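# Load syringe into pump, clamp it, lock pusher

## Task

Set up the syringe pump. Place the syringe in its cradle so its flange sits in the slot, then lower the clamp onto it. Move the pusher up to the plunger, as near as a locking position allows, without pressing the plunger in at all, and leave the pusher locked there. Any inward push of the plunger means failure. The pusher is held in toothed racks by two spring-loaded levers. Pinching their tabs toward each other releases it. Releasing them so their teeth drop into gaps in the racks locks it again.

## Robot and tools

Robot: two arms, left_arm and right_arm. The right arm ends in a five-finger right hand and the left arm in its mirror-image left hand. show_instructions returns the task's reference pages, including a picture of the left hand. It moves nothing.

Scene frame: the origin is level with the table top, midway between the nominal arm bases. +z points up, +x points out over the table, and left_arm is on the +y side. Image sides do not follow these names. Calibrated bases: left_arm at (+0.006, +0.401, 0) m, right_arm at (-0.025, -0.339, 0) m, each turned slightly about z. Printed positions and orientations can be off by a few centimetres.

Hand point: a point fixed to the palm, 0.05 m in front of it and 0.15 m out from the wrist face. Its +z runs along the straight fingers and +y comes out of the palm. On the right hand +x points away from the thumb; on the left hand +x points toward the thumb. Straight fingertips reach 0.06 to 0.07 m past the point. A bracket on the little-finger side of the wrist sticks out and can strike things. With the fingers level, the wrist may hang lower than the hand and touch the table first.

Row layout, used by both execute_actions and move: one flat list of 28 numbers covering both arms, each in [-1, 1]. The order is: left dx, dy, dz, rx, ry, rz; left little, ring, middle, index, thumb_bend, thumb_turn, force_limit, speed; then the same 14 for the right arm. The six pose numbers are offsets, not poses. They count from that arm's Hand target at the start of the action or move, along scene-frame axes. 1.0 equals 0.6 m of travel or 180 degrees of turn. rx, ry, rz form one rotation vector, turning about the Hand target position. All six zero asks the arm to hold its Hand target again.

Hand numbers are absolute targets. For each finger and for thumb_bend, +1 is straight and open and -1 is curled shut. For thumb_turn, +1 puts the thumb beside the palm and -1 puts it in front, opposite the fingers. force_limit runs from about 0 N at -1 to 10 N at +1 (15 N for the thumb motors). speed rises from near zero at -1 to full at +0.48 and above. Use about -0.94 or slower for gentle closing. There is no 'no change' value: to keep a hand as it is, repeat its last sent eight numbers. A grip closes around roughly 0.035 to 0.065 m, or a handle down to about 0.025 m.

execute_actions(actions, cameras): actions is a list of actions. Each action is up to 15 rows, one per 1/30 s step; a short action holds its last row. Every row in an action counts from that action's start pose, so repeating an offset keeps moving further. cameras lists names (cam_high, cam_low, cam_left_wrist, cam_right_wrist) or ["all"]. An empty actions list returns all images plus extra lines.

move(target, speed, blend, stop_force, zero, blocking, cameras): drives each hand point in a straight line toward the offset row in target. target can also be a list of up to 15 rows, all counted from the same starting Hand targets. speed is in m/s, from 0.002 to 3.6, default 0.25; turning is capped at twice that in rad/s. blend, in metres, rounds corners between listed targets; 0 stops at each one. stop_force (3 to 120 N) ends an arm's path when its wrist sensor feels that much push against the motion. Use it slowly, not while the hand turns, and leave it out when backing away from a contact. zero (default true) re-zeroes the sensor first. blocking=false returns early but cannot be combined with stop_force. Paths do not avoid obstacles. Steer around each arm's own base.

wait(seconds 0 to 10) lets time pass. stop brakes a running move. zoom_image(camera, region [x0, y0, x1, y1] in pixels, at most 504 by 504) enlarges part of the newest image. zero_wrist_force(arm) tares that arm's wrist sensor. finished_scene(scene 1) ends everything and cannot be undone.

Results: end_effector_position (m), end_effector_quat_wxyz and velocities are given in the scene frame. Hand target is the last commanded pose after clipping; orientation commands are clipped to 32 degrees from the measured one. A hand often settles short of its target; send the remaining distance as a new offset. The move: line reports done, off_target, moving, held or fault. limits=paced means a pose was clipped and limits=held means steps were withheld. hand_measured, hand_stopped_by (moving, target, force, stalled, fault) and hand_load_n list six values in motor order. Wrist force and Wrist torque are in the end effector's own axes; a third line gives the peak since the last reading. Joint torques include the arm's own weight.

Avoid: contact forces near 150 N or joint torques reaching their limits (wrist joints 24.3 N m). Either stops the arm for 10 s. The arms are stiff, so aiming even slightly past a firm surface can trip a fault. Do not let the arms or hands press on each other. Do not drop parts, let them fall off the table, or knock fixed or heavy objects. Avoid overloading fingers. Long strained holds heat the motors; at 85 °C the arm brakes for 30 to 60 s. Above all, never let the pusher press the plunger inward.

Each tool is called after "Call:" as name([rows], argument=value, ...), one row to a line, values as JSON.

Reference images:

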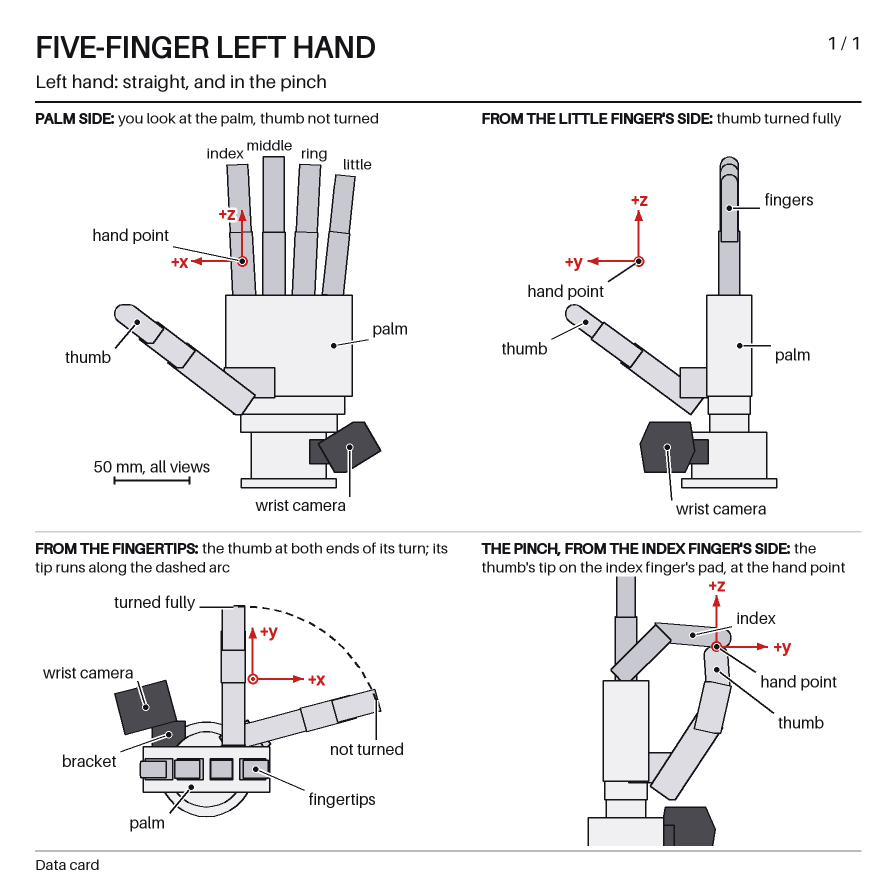

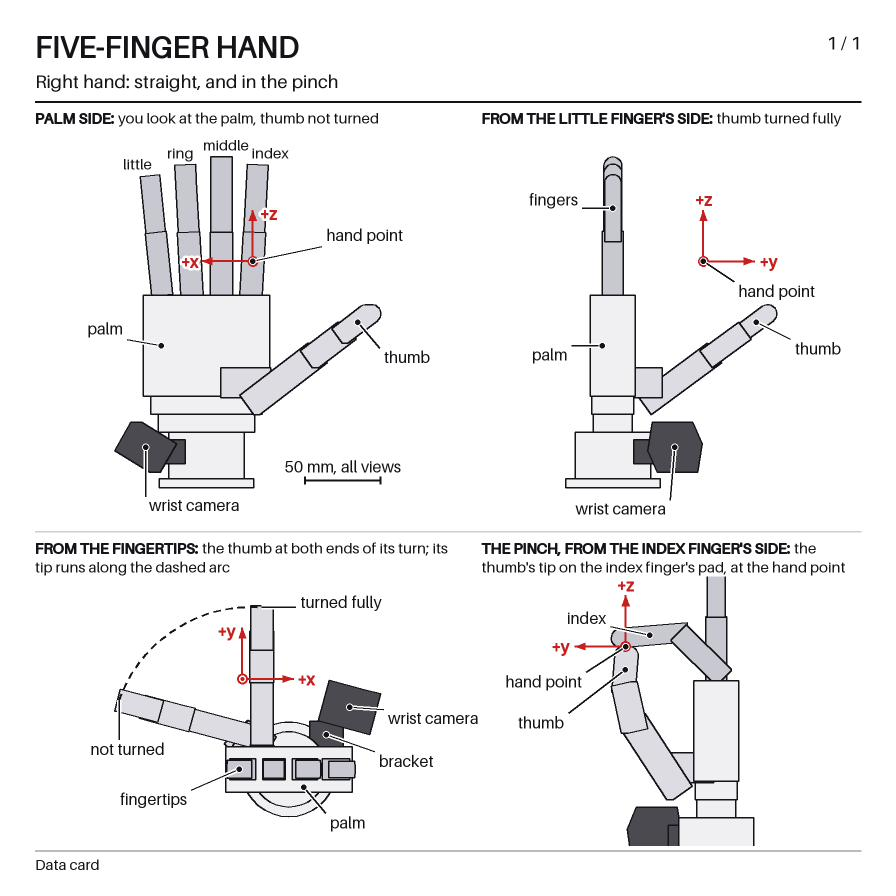

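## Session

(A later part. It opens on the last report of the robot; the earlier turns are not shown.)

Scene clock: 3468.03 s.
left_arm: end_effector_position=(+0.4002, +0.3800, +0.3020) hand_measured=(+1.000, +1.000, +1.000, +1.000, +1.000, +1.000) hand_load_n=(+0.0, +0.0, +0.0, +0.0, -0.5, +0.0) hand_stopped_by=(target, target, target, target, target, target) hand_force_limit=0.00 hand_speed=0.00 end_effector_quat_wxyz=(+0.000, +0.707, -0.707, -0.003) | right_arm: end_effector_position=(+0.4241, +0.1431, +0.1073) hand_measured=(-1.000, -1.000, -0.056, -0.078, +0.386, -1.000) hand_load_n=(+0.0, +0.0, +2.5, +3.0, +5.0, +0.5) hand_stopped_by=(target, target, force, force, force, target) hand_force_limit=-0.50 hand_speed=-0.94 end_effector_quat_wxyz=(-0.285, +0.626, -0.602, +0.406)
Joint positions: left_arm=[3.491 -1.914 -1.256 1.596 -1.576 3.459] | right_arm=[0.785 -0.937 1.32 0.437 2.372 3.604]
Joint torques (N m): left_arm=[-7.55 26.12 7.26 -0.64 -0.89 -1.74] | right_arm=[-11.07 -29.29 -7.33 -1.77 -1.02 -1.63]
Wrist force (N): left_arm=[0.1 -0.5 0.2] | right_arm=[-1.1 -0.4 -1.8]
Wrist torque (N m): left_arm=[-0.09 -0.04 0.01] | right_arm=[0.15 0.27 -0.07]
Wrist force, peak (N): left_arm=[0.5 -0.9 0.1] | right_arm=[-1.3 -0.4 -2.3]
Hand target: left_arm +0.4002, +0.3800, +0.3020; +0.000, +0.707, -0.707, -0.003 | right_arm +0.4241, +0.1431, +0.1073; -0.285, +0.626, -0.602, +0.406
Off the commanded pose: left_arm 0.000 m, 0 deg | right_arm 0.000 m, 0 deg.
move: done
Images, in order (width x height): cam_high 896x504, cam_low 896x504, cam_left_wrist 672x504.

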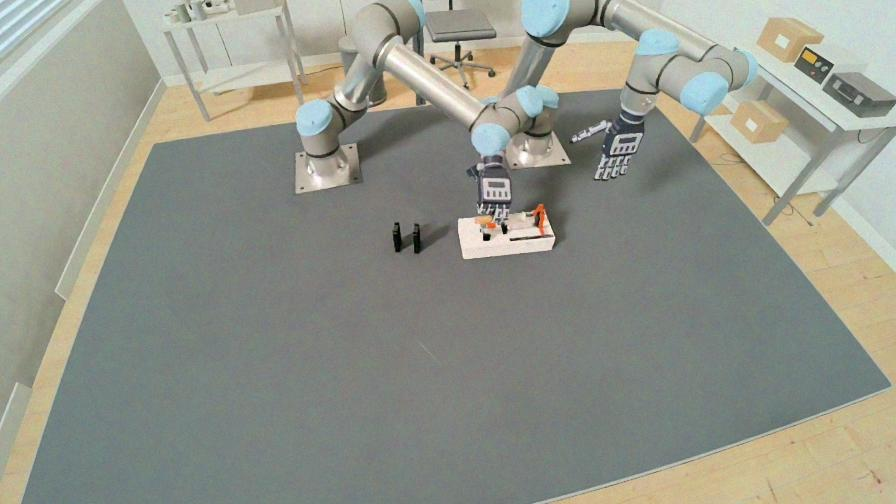

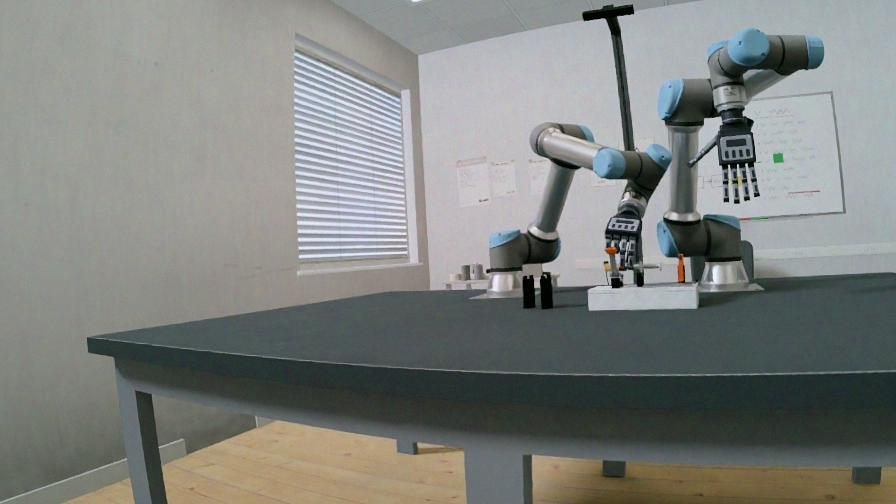

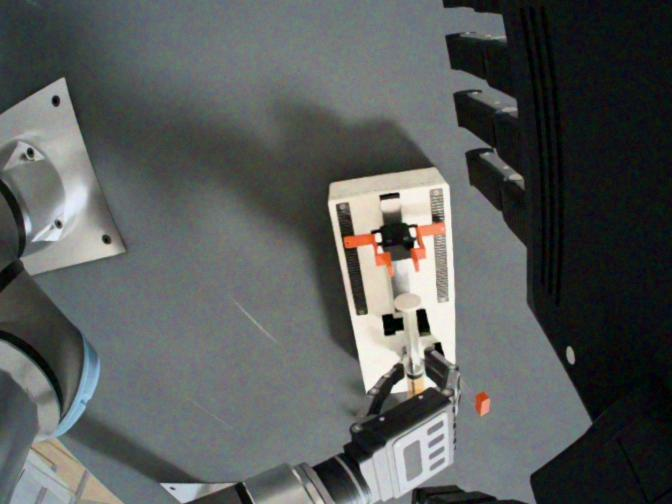

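Call:
move(target=[0.0,0,0,0,0,0, 1,1,1,1,1,1,0,0, 0,0,-0.013,0,0,0,-1,-1,-0.3,-0.3,-0.1,-1,-0.5,-0.94], speed=0.015, stop_force=3, cameras=["cam_left_wrist","cam_low","cam_high"])

Call:
zoom_image(camera="cam_low", region=[600, 245, 660, 295])

Call:
zoom_image(camera="cam_low", region=[632, 262, 650, 290])

Call:
zoom_image(camera="cam_high", region=[494, 214, 514, 238])

Call:
zoom_image(camera="cam_left_wrist", region=[375, 300, 445, 350])

Scene clock: 3483.33 s.
left_arm: end_effector_position=(+0.4002, +0.3800, +0.3020) hand_measured=(+1.000, +1.000, +1.000, +1.000, +1.000, +1.000) hand_load_n=(+0.0, +0.0, +0.0, +0.0, +0.5, +0.0) hand_stopped_by=(target, target, target, target, target, target) hand_force_limit=0.00 hand_speed=0.00 end_effector_quat_wxyz=(+0.000, +0.707, -0.707, -0.003) | right_arm: end_effector_position=(+0.4241, +0.1431, +0.0995) hand_measured=(-1.000, -1.000, -0.056, -0.078, +0.386, -1.000) hand_load_n=(+0.5, +0.0, +3.0, +1.5, +4.5, +0.5) hand_stopped_by=(target, target, force, force, force, target) hand_force_limit=-0.50 hand_speed=-0.94 end_effector_quat_wxyz=(-0.285, +0.626, -0.602, +0.406)
Joint positions: left_arm=[3.491 -1.914 -1.256 1.596 -1.576 3.459] | right_arm=[0.785 -0.93 1.329 0.42 2.372 3.604]
Joint torques (N m): left_arm=[-7.23 25.7 8.26 -0.77 -0.88 -1.6] | right_arm=[-10.66 -29.05 -7.95 -1.83 -0.5 0.01]
Wrist force (N): left_arm=[0.3 -0.3 0.1] | right_arm=[-1.0 -0.7 -2.4]
Wrist torque (N m): left_arm=[-0.05 -0.06 -0.01] | right_arm=[0.17 0.28 -0.07]
Wrist force, peak (N): left_arm=[0.8 -0.7 0.4] | right_arm=[-0.5 -1.1 -2.7]
Hand target: left_arm +0.4002, +0.3800, +0.3020; +0.000, +0.707, -0.707, -0.003 | right_arm +0.4241, +0.1431, +0.0995; -0.285, +0.626, -0.602, +0.406
Off the commanded pose: left_arm 0.000 m, 0 deg | right_arm 0.000 m, 0 deg.
move: done
Images, in order (width x height): cam_high 896x504, cam_low 896x504, cam_left_wrist 672x504.

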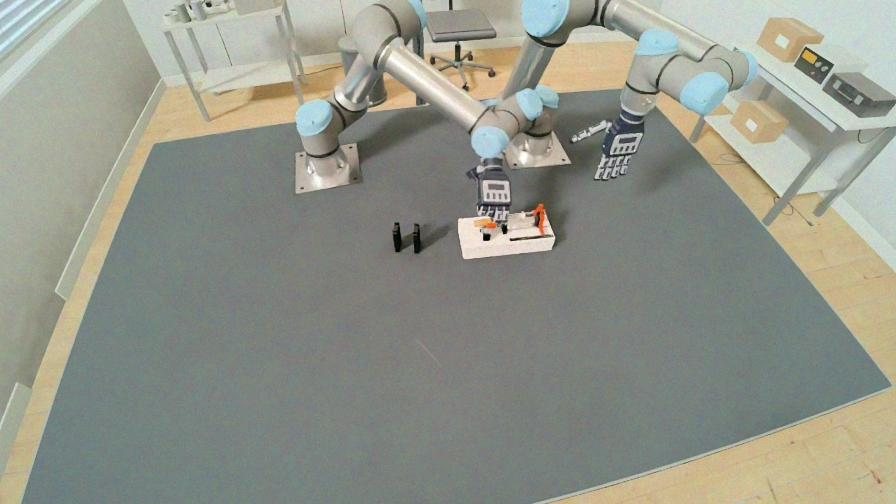

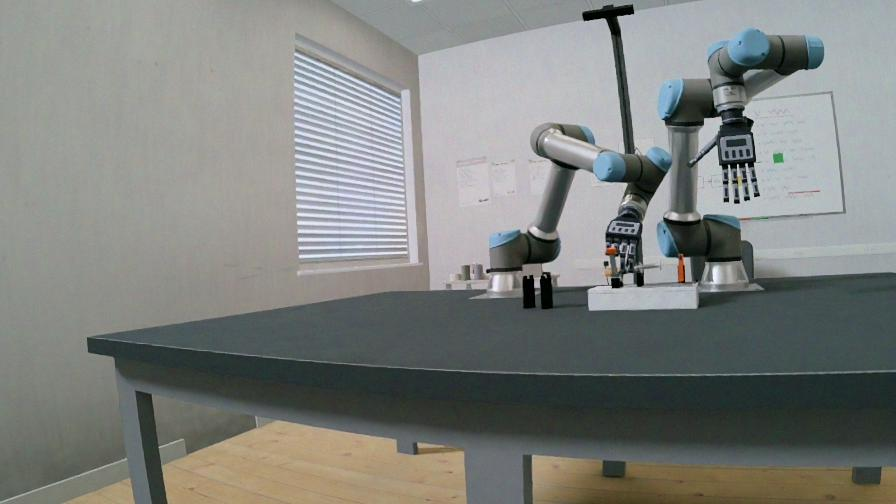

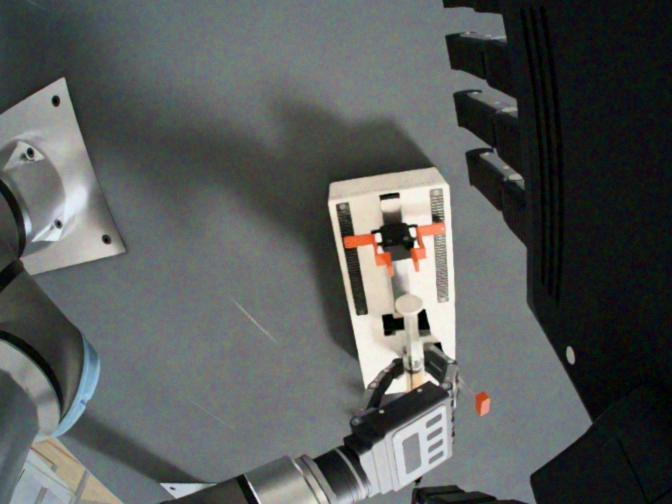

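Scaled by 8.400 from the camera's 896x504 image, which has a finer 1280x720 frame.

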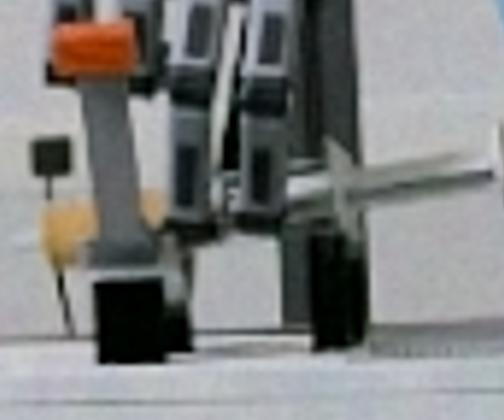

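Scaled by 18.000 from the camera's 896x504 image, which has a finer 1280x720 frame.

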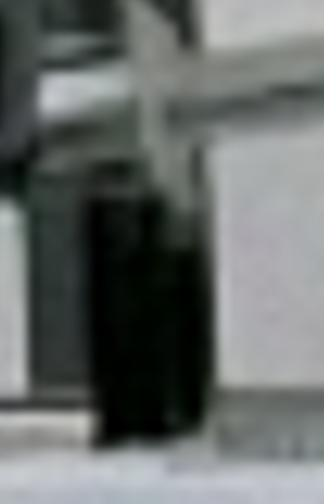

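Scaled by 21.000 from the camera's 896x504 image, which has a finer 1280x720 frame.

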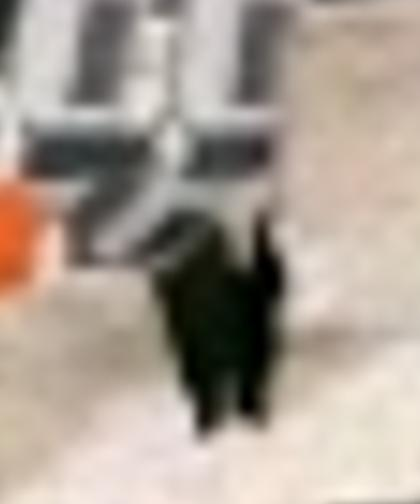

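Scaled by 7.200 from the camera's 672x504 image, which has a finer 960x720 frame.

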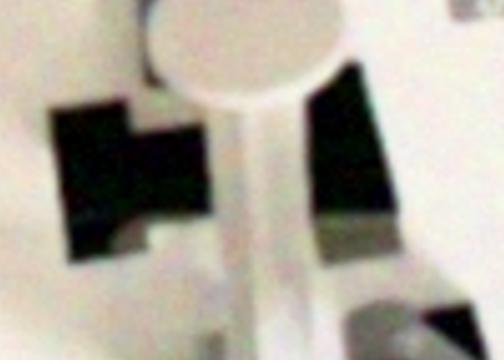

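Call:
move(target=[0,0,0,0,0,0,1,1,1,1,1,1,0,0,0,0,0.0292,0,0,0,-1,-1,-0.3,-0.3,-0.1,-1,-0.5,-0.94], speed=0.04, cameras=["cam_low","cam_left_wrist","cam_right_wrist"])

Scene clock: 3568.73 s.
left_arm: end_effector_position=(+0.4002, +0.3800, +0.3020) hand_measured=(+1.000, +1.000, +1.000, +1.000, +1.000, +1.000) hand_load_n=(+0.0, +0.0, +0.0, +0.0, -0.5, +0.0) hand_stopped_by=(target, target, target, target, target, target) hand_force_limit=0.00 hand_speed=0.00 end_effector_quat_wxyz=(+0.000, +0.707, -0.707, -0.003) | right_arm: end_effector_position=(+0.4241, +0.1431, +0.1170) hand_measured=(-1.000, -1.000, -0.056, -0.078, +0.386, -1.000) hand_load_n=(+0.0, +0.0, +3.0, +2.0, +4.0, +0.5) hand_stopped_by=(target, target, force, force, force, target) hand_force_limit=-0.50 hand_speed=-0.94 end_effector_quat_wxyz=(-0.285, +0.626, -0.602, +0.406)
Joint positions: left_arm=[3.491 -1.914 -1.256 1.596 -1.576 3.459] | right_arm=[0.785 -0.946 1.308 0.457 2.372 3.604]
Joint torques (N m): left_arm=[-8.2 26.6 7.46 -0.82 -0.91 -1.77] | right_arm=[-10.15 -50.49 -25.4 4.17 -0.6 1.12]
Wrist force (N): left_arm=[0.0 -0.5 0.0] | right_arm=[-0.8 -0.1 -2.0]
Wrist torque (N m): left_arm=[-0.09 -0.02 0.00] | right_arm=[0.22 0.23 -0.05]
Wrist force, peak (N): left_arm=[0.6 -0.7 0.4] | right_arm=[-1.1 -0.4 -2.8]
Hand target: left_arm +0.4002, +0.3800, +0.3020; +0.000, +0.707, -0.707, -0.003 | right_arm +0.4241, +0.1431, +0.1170; -0.285, +0.626, -0.602, +0.406
Off the commanded pose: left_arm 0.000 m, 0 deg | right_arm 0.000 m, 0 deg.
move: done
Images, in order (width x height): cam_low 896x504, cam_left_wrist 672x504, cam_right_wrist 672x504.

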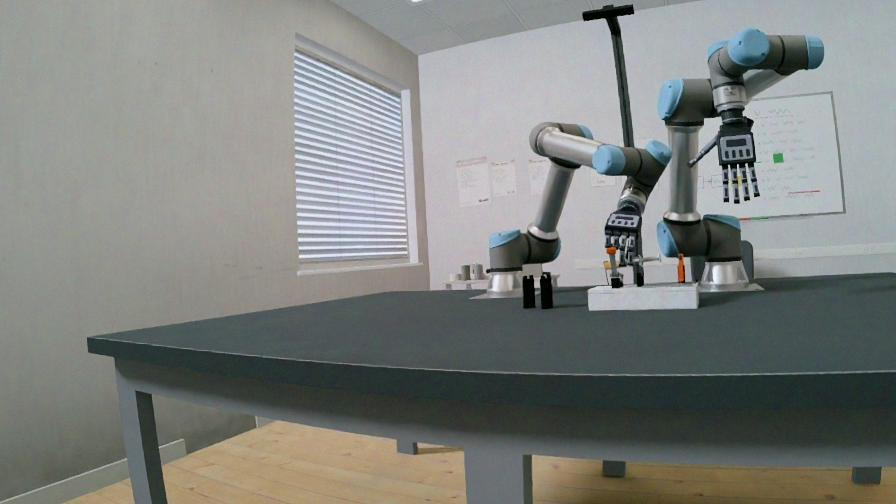

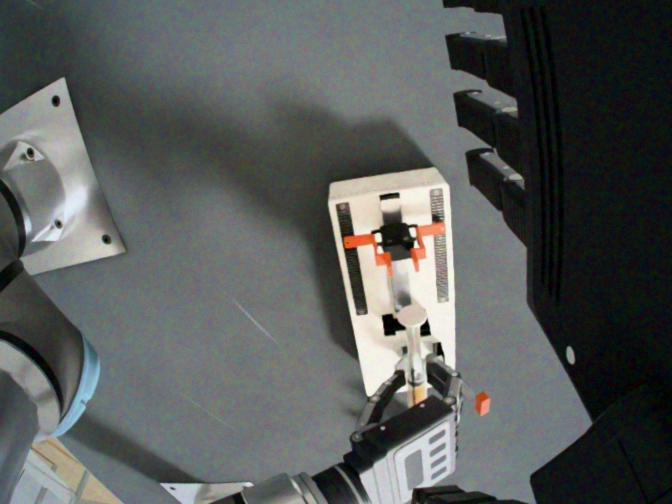

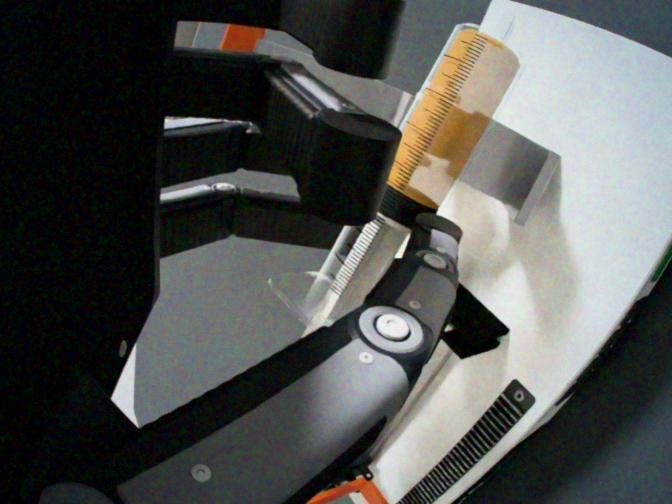

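Call:
zoom_image(camera="cam_low", region=[590, 240, 700, 302])

Call:
zoom_image(camera="cam_low", region=[600, 245, 660, 295])

Call:
zoom_image(camera="cam_left_wrist", region=[320, 160, 520, 420])

Scaled by 4.582 from the camera's 896x504 image, which has a finer 1280x720 frame.

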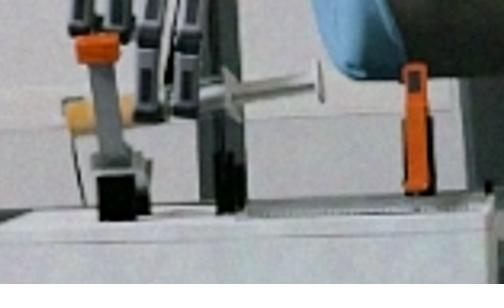

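Scaled by 8.400 from the camera's 896x504 image, which has a finer 1280x720 frame.

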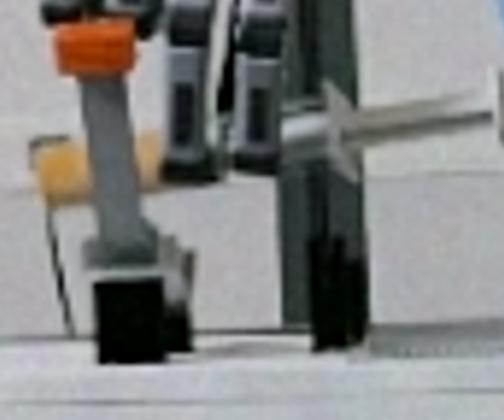

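Scaled by 1.938 from the camera's 672x504 image, which has a finer 960x720 frame.

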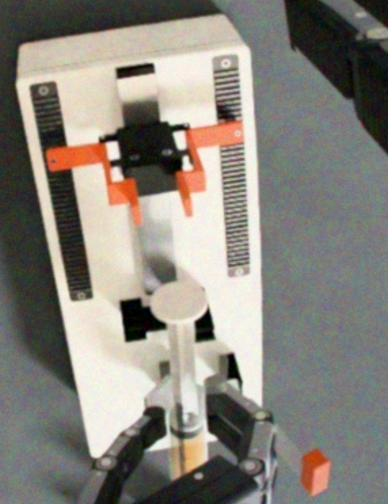

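Call:
move(target=[0,0,0,0,0,0,1,1,1,1,1,1,0,0,0,0.004,0,-0.0361,0.002,0,-1,-1,-0.3,-0.3,-0.1,-1,-0.5,-0.94], speed=0.04, cameras=["cam_low","cam_left_wrist"])

Call:
zoom_image(camera="cam_low", region=[600, 245, 660, 295])

Call:
zoom_image(camera="cam_low", region=[632, 262, 650, 290])

Scene clock: 3589.73 s.
left_arm: end_effector_position=(+0.4002, +0.3800, +0.3020) hand_measured=(+1.000, +1.000, +1.000, +1.000, +1.000, +1.000) hand_load_n=(+0.0, +0.0, +0.0, +0.0, +0.0, +0.0) hand_stopped_by=(target, target, target, target, target, target) hand_force_limit=0.00 hand_speed=0.00 end_effector_quat_wxyz=(+0.000, +0.707, -0.707, -0.003) | right_arm: end_effector_position=(+0.4241, +0.1455, +0.1170) hand_measured=(-1.000, -1.000, -0.056, -0.078, +0.386, -1.000) hand_load_n=(+0.0, +0.0, +2.5, +1.5, +4.0, +1.0) hand_stopped_by=(target, target, force, force, force, target) hand_force_limit=-0.50 hand_speed=-0.94 end_effector_quat_wxyz=(-0.247, +0.643, -0.579, +0.437)
Joint positions: left_arm=[3.491 -1.914 -1.256 1.596 -1.576 3.459] | right_arm=[0.811 -0.882 1.214 0.546 2.442 3.564]
Joint torques (N m): left_arm=[-7.64 26 7.28 -0.97 -0.87 -1.57] | right_arm=[12.12 -31.44 -26.92 4.12 2.93 -1.84]
Wrist force (N): left_arm=[0.2 -0.2 0.0] | right_arm=[-1.1 -0.5 -1.9]
Wrist torque (N m): left_arm=[-0.02 -0.05 -0.01] | right_arm=[0.15 0.27 -0.11]
Wrist force, peak (N): left_arm=[0.2 -0.9 0.5] | right_arm=[-1.2 -0.9 -2.3]
Hand target: left_arm +0.4002, +0.3800, +0.3020; +0.000, +0.707, -0.707, -0.003 | right_arm +0.4241, +0.1455, +0.1170; -0.247, +0.643, -0.579, +0.437
Off the commanded pose: left_arm 0.000 m, 0 deg | right_arm 0.000 m, 0 deg.
move: done
Images, in order (width x height): cam_low 896x504, cam_left_wrist 672x504.

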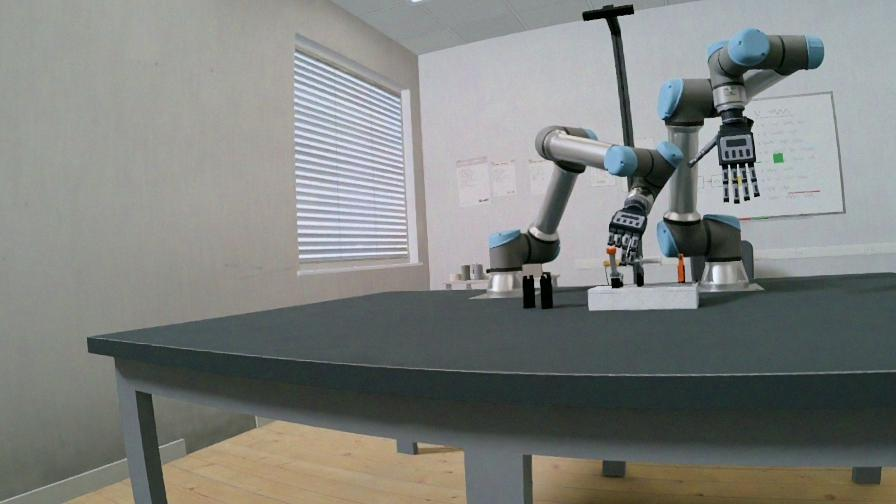

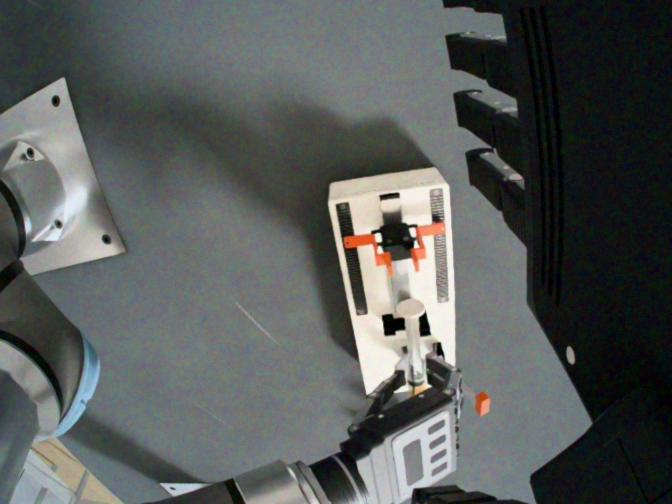

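Scaled by 8.400 from the camera's 896x504 image, which has a finer 1280x720 frame.

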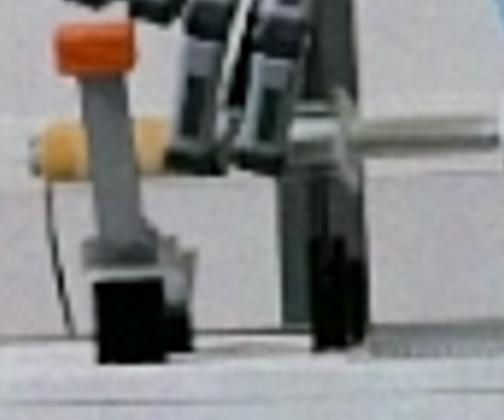

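Scaled by 18.000 from the camera's 896x504 image, which has a finer 1280x720 frame.

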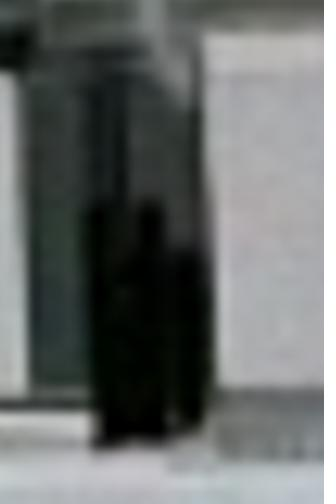

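Call:
zoom_image(camera="cam_low", region=[634, 270, 646, 288])

Call:
zoom_image(camera="cam_low", region=[630, 250, 650, 290])

Call:
zoom_image(camera="cam_left_wrist", region=[370, 290, 450, 350])

Scaled by 28.000 from the camera's 896x504 image, which has a finer 1280x720 frame.

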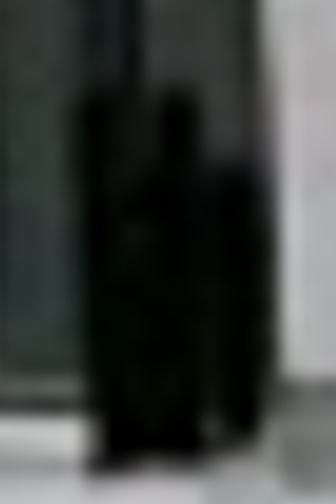

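Scaled by 12.600 from the camera's 896x504 image, which has a finer 1280x720 frame.

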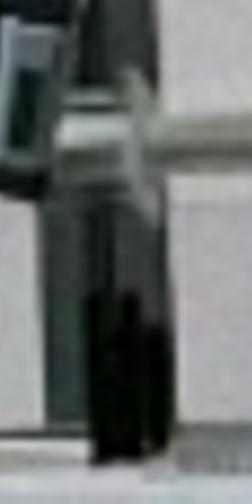

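Scaled by 6.300 from the camera's 672x504 image, which has a finer 960x720 frame.

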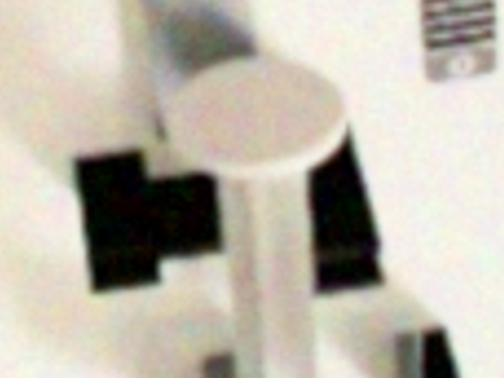

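Call:
execute_actions(actions=[], cameras=["cam_right_wrist","cam_high","cam_left_wrist","cam_low"])

Call:
zoom_image(camera="cam_right_wrist", region=[400, 230, 560, 350])

Call:
zoom_image(camera="cam_high", region=[380, 200, 560, 320])

Scene clock: 3646.83 s.
left_arm: end_effector_position=(+0.4002, +0.3800, +0.3020) hand_measured=(+1.000, +1.000, +1.000, +1.000, +1.000, +1.000) hand_load_n=(+0.0, +0.0, +0.0, +0.0, +0.0, +0.0) hand_stopped_by=(target, target, target, target, target, target) hand_force_limit=0.00 hand_speed=0.00 end_effector_quat_wxyz=(+0.000, +0.707, -0.707, -0.003) | right_arm: end_effector_position=(+0.4241, +0.1455, +0.1170) hand_measured=(-1.000, -1.000, -0.056, -0.078, +0.386, -1.000) hand_load_n=(+0.0, +0.0, +2.5, +2.0, +4.0, +1.0) hand_stopped_by=(target, target, force, force, force, target) hand_force_limit=-0.50 hand_speed=-0.94 end_effector_quat_wxyz=(-0.247, +0.643, -0.579, +0.437)
Joint positions: left_arm=[3.491 -1.914 -1.256 1.596 -1.576 3.459] | right_arm=[0.811 -0.882 1.214 0.547 2.442 3.564]
Joint velocities: within noise
Joint torques (N m): left_arm=[-7.33 25.3 7.33 -1.01 -1.04 -1.34] | right_arm=[11.39 -31.52 -25.41 4.23 2.79 -1.81]
Motor temperatures (°C): left_arm=[28 27 26 37 37 28] | right_arm=[26 31 27 32 36 33]
Wrist force (N): left_arm=[0.3 -0.6 0.2] | right_arm=[-0.7 -0.5 -1.6]
Wrist torque (N m): left_arm=[-0.09 -0.05 0.01] | right_arm=[0.14 0.20 -0.08]
Wrist force, peak (N): left_arm=[0.0 -0.9 0.4] | right_arm=[-1.2 -0.6 -2.1]
Hand target: left_arm +0.4002, +0.3800, +0.3020; +0.000, +0.707, -0.707, -0.003 | right_arm +0.4241, +0.1455, +0.1170; -0.247, +0.643, -0.579, +0.437
Off the commanded pose: left_arm 0.000 m, 0 deg | right_arm 0.000 m, 0 deg.

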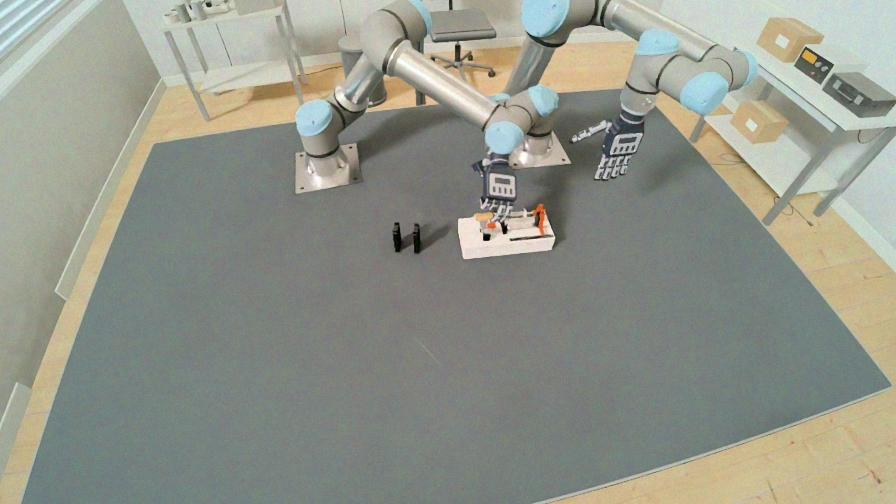

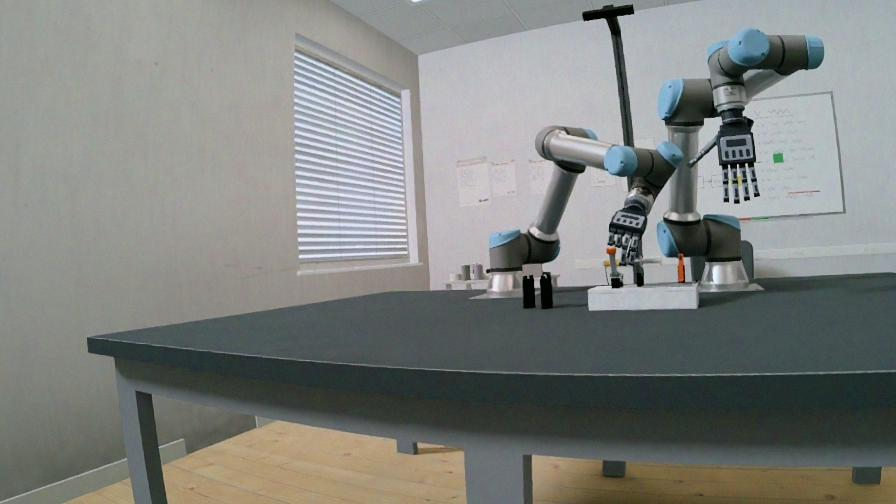

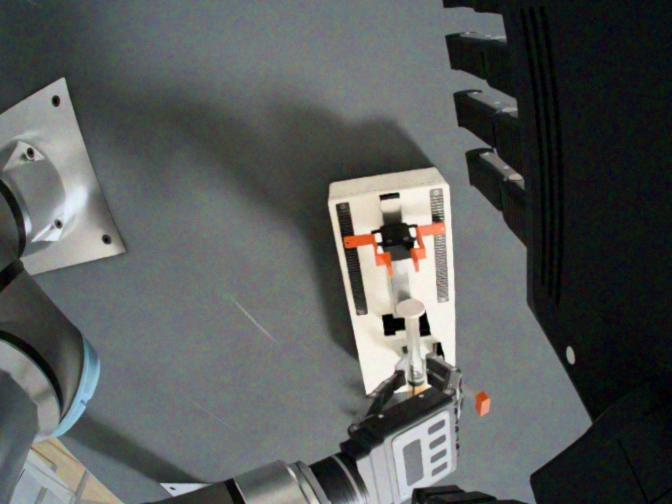

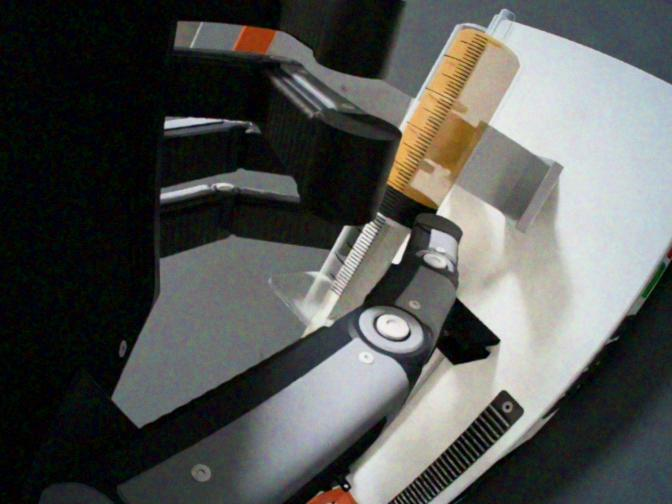

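Scaled by 3.150 from the camera's 672x504 image, which has a finer 960x720 frame.

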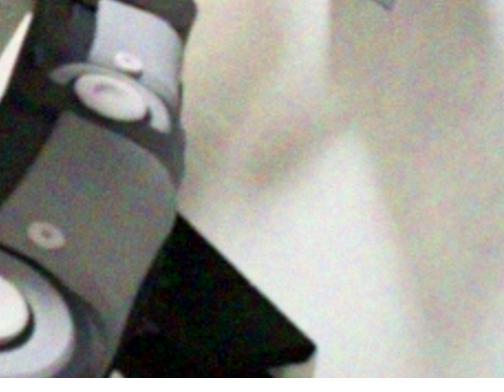

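Scaled by 2.800 from the camera's 896x504 image, which has a finer 1280x720 frame.

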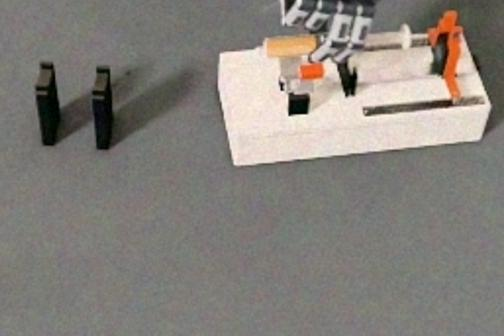

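Call:
zoom_image(camera="cam_high", region=[490, 214, 520, 240])

Call:
zoom_image(camera="cam_left_wrist", region=[375, 300, 440, 345])

Scaled by 16.800 from the camera's 896x504 image, which has a finer 1280x720 frame.

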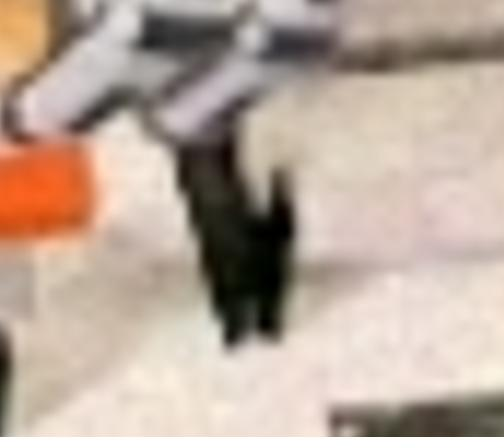

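Scaled by 7.754 from the camera's 672x504 image, which has a finer 960x720 frame.

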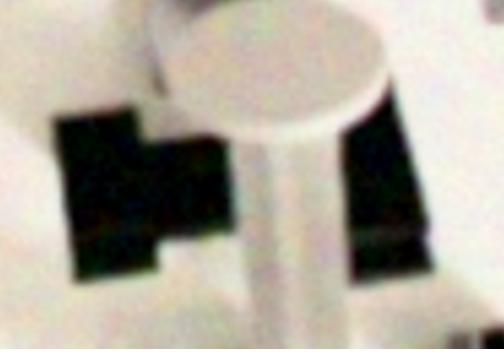

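Call:
move([
  [0,0,0,0,0,0,1,1,1,1,1,1,0,0,0,0,0.1633,0,0,0,-1,-1,-0.3,-0.3,-0.1,-1,-0.5,-0.94],
  [0,-0.05,0,0,0,0,1,1,1,1,1,1,0,0,-0.05,-0.3,0.1833,0,0,0,-1,-1,-0.3,-0.3,-0.1,-1,-0.5,-0.94],
  [0,-0.2167,-0.1,0,0,0,1,1,1,1,1,1,0,0,-0.05,-0.3,0.1833,0,0,0,-1,-1,-0.3,-0.3,-0.1,-1,-0.5,-0.94],
], speed=0.12, blend=[0.02,0.01,0], cameras=["cam_left_wrist"])

Call:
zoom_image(camera="cam_left_wrist", region=[330, 250, 480, 400])

Scene clock: 3809.87 s.
left_arm: end_effector_position=(+0.4001, +0.2500, +0.2420) hand_measured=(+1.000, +1.000, +1.000, +1.000, +1.000, +1.000) hand_load_n=(+0.0, +0.0, +0.0, +0.0, +0.0, +0.0) hand_stopped_by=(target, target, target, target, target, target) hand_force_limit=0.00 hand_speed=0.00 end_effector_quat_wxyz=(+0.000, +0.707, -0.707, -0.003) | right_arm: end_effector_position=(+0.3941, -0.0345, +0.2270) hand_measured=(-1.000, -1.000, -0.056, -0.078, +0.386, -1.000) hand_load_n=(+0.0, +0.0, +3.0, +2.0, +4.0, +1.0) hand_stopped_by=(target, target, force, force, force, target) hand_force_limit=-0.50 hand_speed=-0.94 end_effector_quat_wxyz=(-0.247, +0.643, -0.579, +0.437)
Joint positions: left_arm=[3.201 -1.968 -1.335 1.727 -1.574 3.169] | right_arm=[0.574 -1.399 1.648 0.46 2.274 3.324]
Joint torques (N m): left_arm=[-8.64 26.05 19.6 -0.32 -1.38 -1.95] | right_arm=[-10.62 -34.21 -8.4 -2.07 -1.03 -1.74]
Wrist force (N): left_arm=[0.5 -0.3 0.2] | right_arm=[-1.1 -0.3 -1.4]
Wrist torque (N m): left_arm=[-0.06 -0.12 0.03] | right_arm=[0.16 0.24 -0.10]
Wrist force, peak (N): left_arm=[0.9 -0.6 0.3] | right_arm=[-1.3 -1.2 -2.2]
Hand target: left_arm +0.4002, +0.2499, +0.2420; +0.000, +0.707, -0.707, -0.003 | right_arm +0.3941, -0.0345, +0.2270; -0.247, +0.643, -0.579, +0.437
Off the commanded pose: left_arm 0.000 m, 0 deg | right_arm 0.000 m, 0 deg.
move: done
Images, in order (width x height): cam_left_wrist 672x504.

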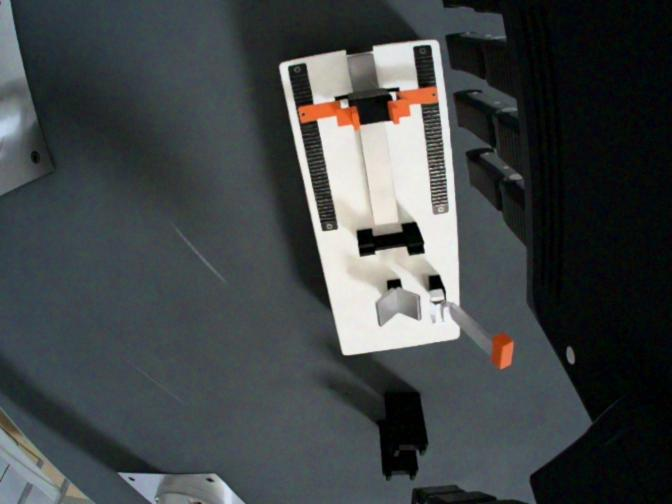

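Scaled by 3.360 from the camera's 672x504 image, which has a finer 960x720 frame.

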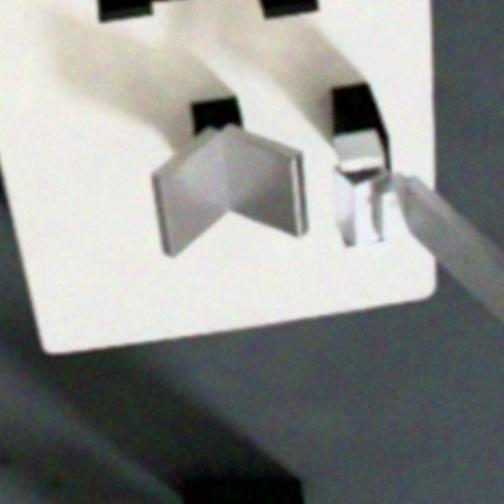

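Call:
zoom_image(camera="cam_left_wrist", region=[345, 210, 435, 270])

Call:
execute_actions(actions=[], cameras=["cam_low","cam_high"])

Call:
zoom_image(camera="cam_low", region=[600, 245, 660, 295])

Call:
zoom_image(camera="cam_high", region=[490, 214, 520, 240])

Scaled by 5.600 from the camera's 672x504 image, which has a finer 960x720 frame.

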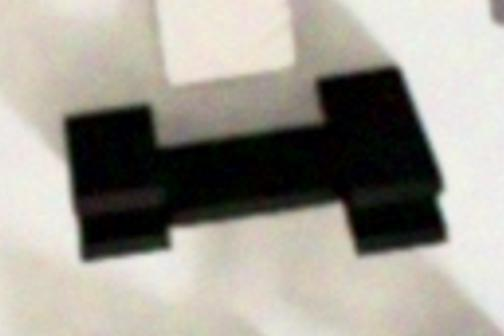

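Scene clock: 3817.67 s.
left_arm: end_effector_position=(+0.4002, +0.2499, +0.2420) hand_measured=(+1.000, +1.000, +1.000, +1.000, +1.000, +1.000) hand_load_n=(+0.0, +0.0, +0.0, +0.0, +0.0, +0.0) hand_stopped_by=(target, target, target, target, target, target) hand_force_limit=0.00 hand_speed=0.00 end_effector_quat_wxyz=(+0.000, +0.707, -0.707, -0.003) | right_arm: end_effector_position=(+0.3941, -0.0345, +0.2270) hand_measured=(-1.000, -1.000, -0.056, -0.078, +0.386, -1.000) hand_load_n=(+0.0, +0.0, +2.5, +2.0, +4.0, +1.0) hand_stopped_by=(target, target, force, force, force, target) hand_force_limit=-0.50 hand_speed=-0.94 end_effector_quat_wxyz=(-0.247, +0.643, -0.579, +0.437)
Joint positions: left_arm=[3.201 -1.968 -1.335 1.727 -1.574 3.169] | right_arm=[0.574 -1.399 1.648 0.46 2.274 3.324]
Joint velocities: within noise
Joint torques (N m): left_arm=[-8.16 26.52 29.6 -0.02 -1.24 -2.27] | right_arm=[-11.14 -34.43 -8.55 -2.15 -0.95 -1.59]
Motor temperatures (°C): left_arm=[27 27 26 36 37 28] | right_arm=[26 31 27 32 36 33]
Wrist force (N): left_arm=[0.4 0.0 0.4] | right_arm=[-1.0 -0.5 -1.5]
Wrist torque (N m): left_arm=[-0.03 -0.10 0.01] | right_arm=[0.14 0.24 -0.10]
Wrist force, peak (N): left_arm=[0.6 -0.8 0.3] | right_arm=[-1.7 -0.4 -1.9]
Hand target: left_arm +0.4002, +0.2499, +0.2420; +0.000, +0.707, -0.707, -0.003 | right_arm +0.3941, -0.0345, +0.2270; -0.247, +0.643, -0.579, +0.437
Off the commanded pose: left_arm 0.000 m, 0 deg | right_arm 0.000 m, 0 deg.
Images, in order (width x height): cam_high 896x504, cam_low 896x504.

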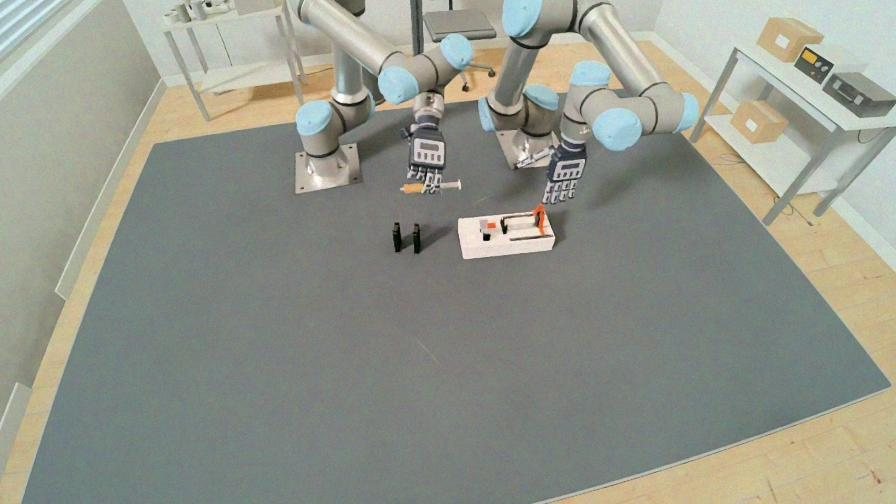

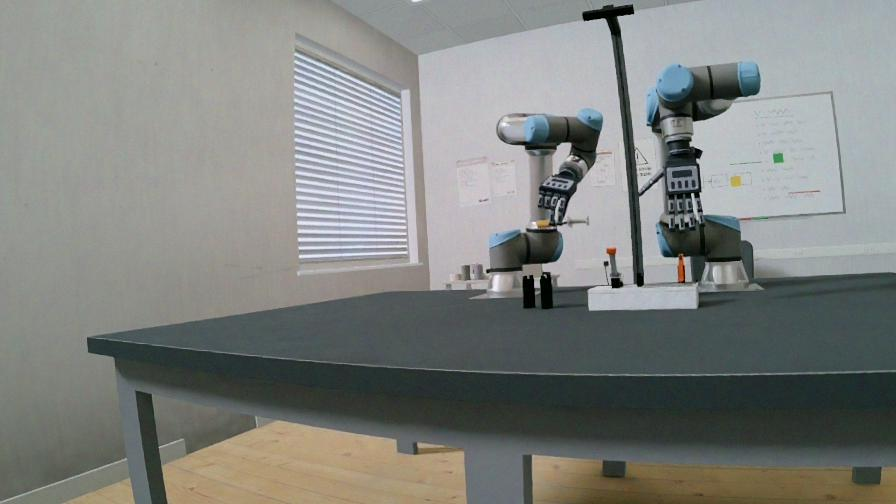

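Scaled by 8.400 from the camera's 896x504 image, which has a finer 1280x720 frame.

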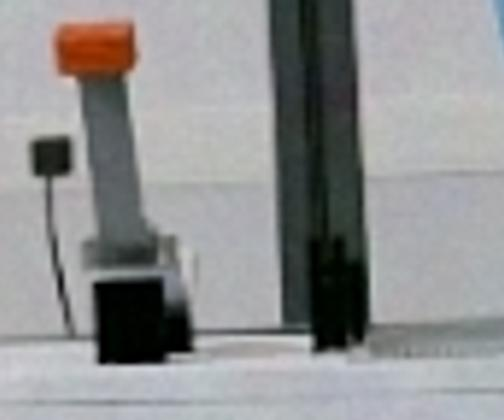

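Scaled by 16.800 from the camera's 896x504 image, which has a finer 1280x720 frame.

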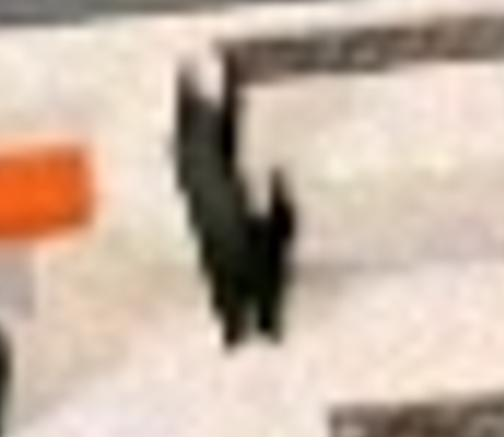

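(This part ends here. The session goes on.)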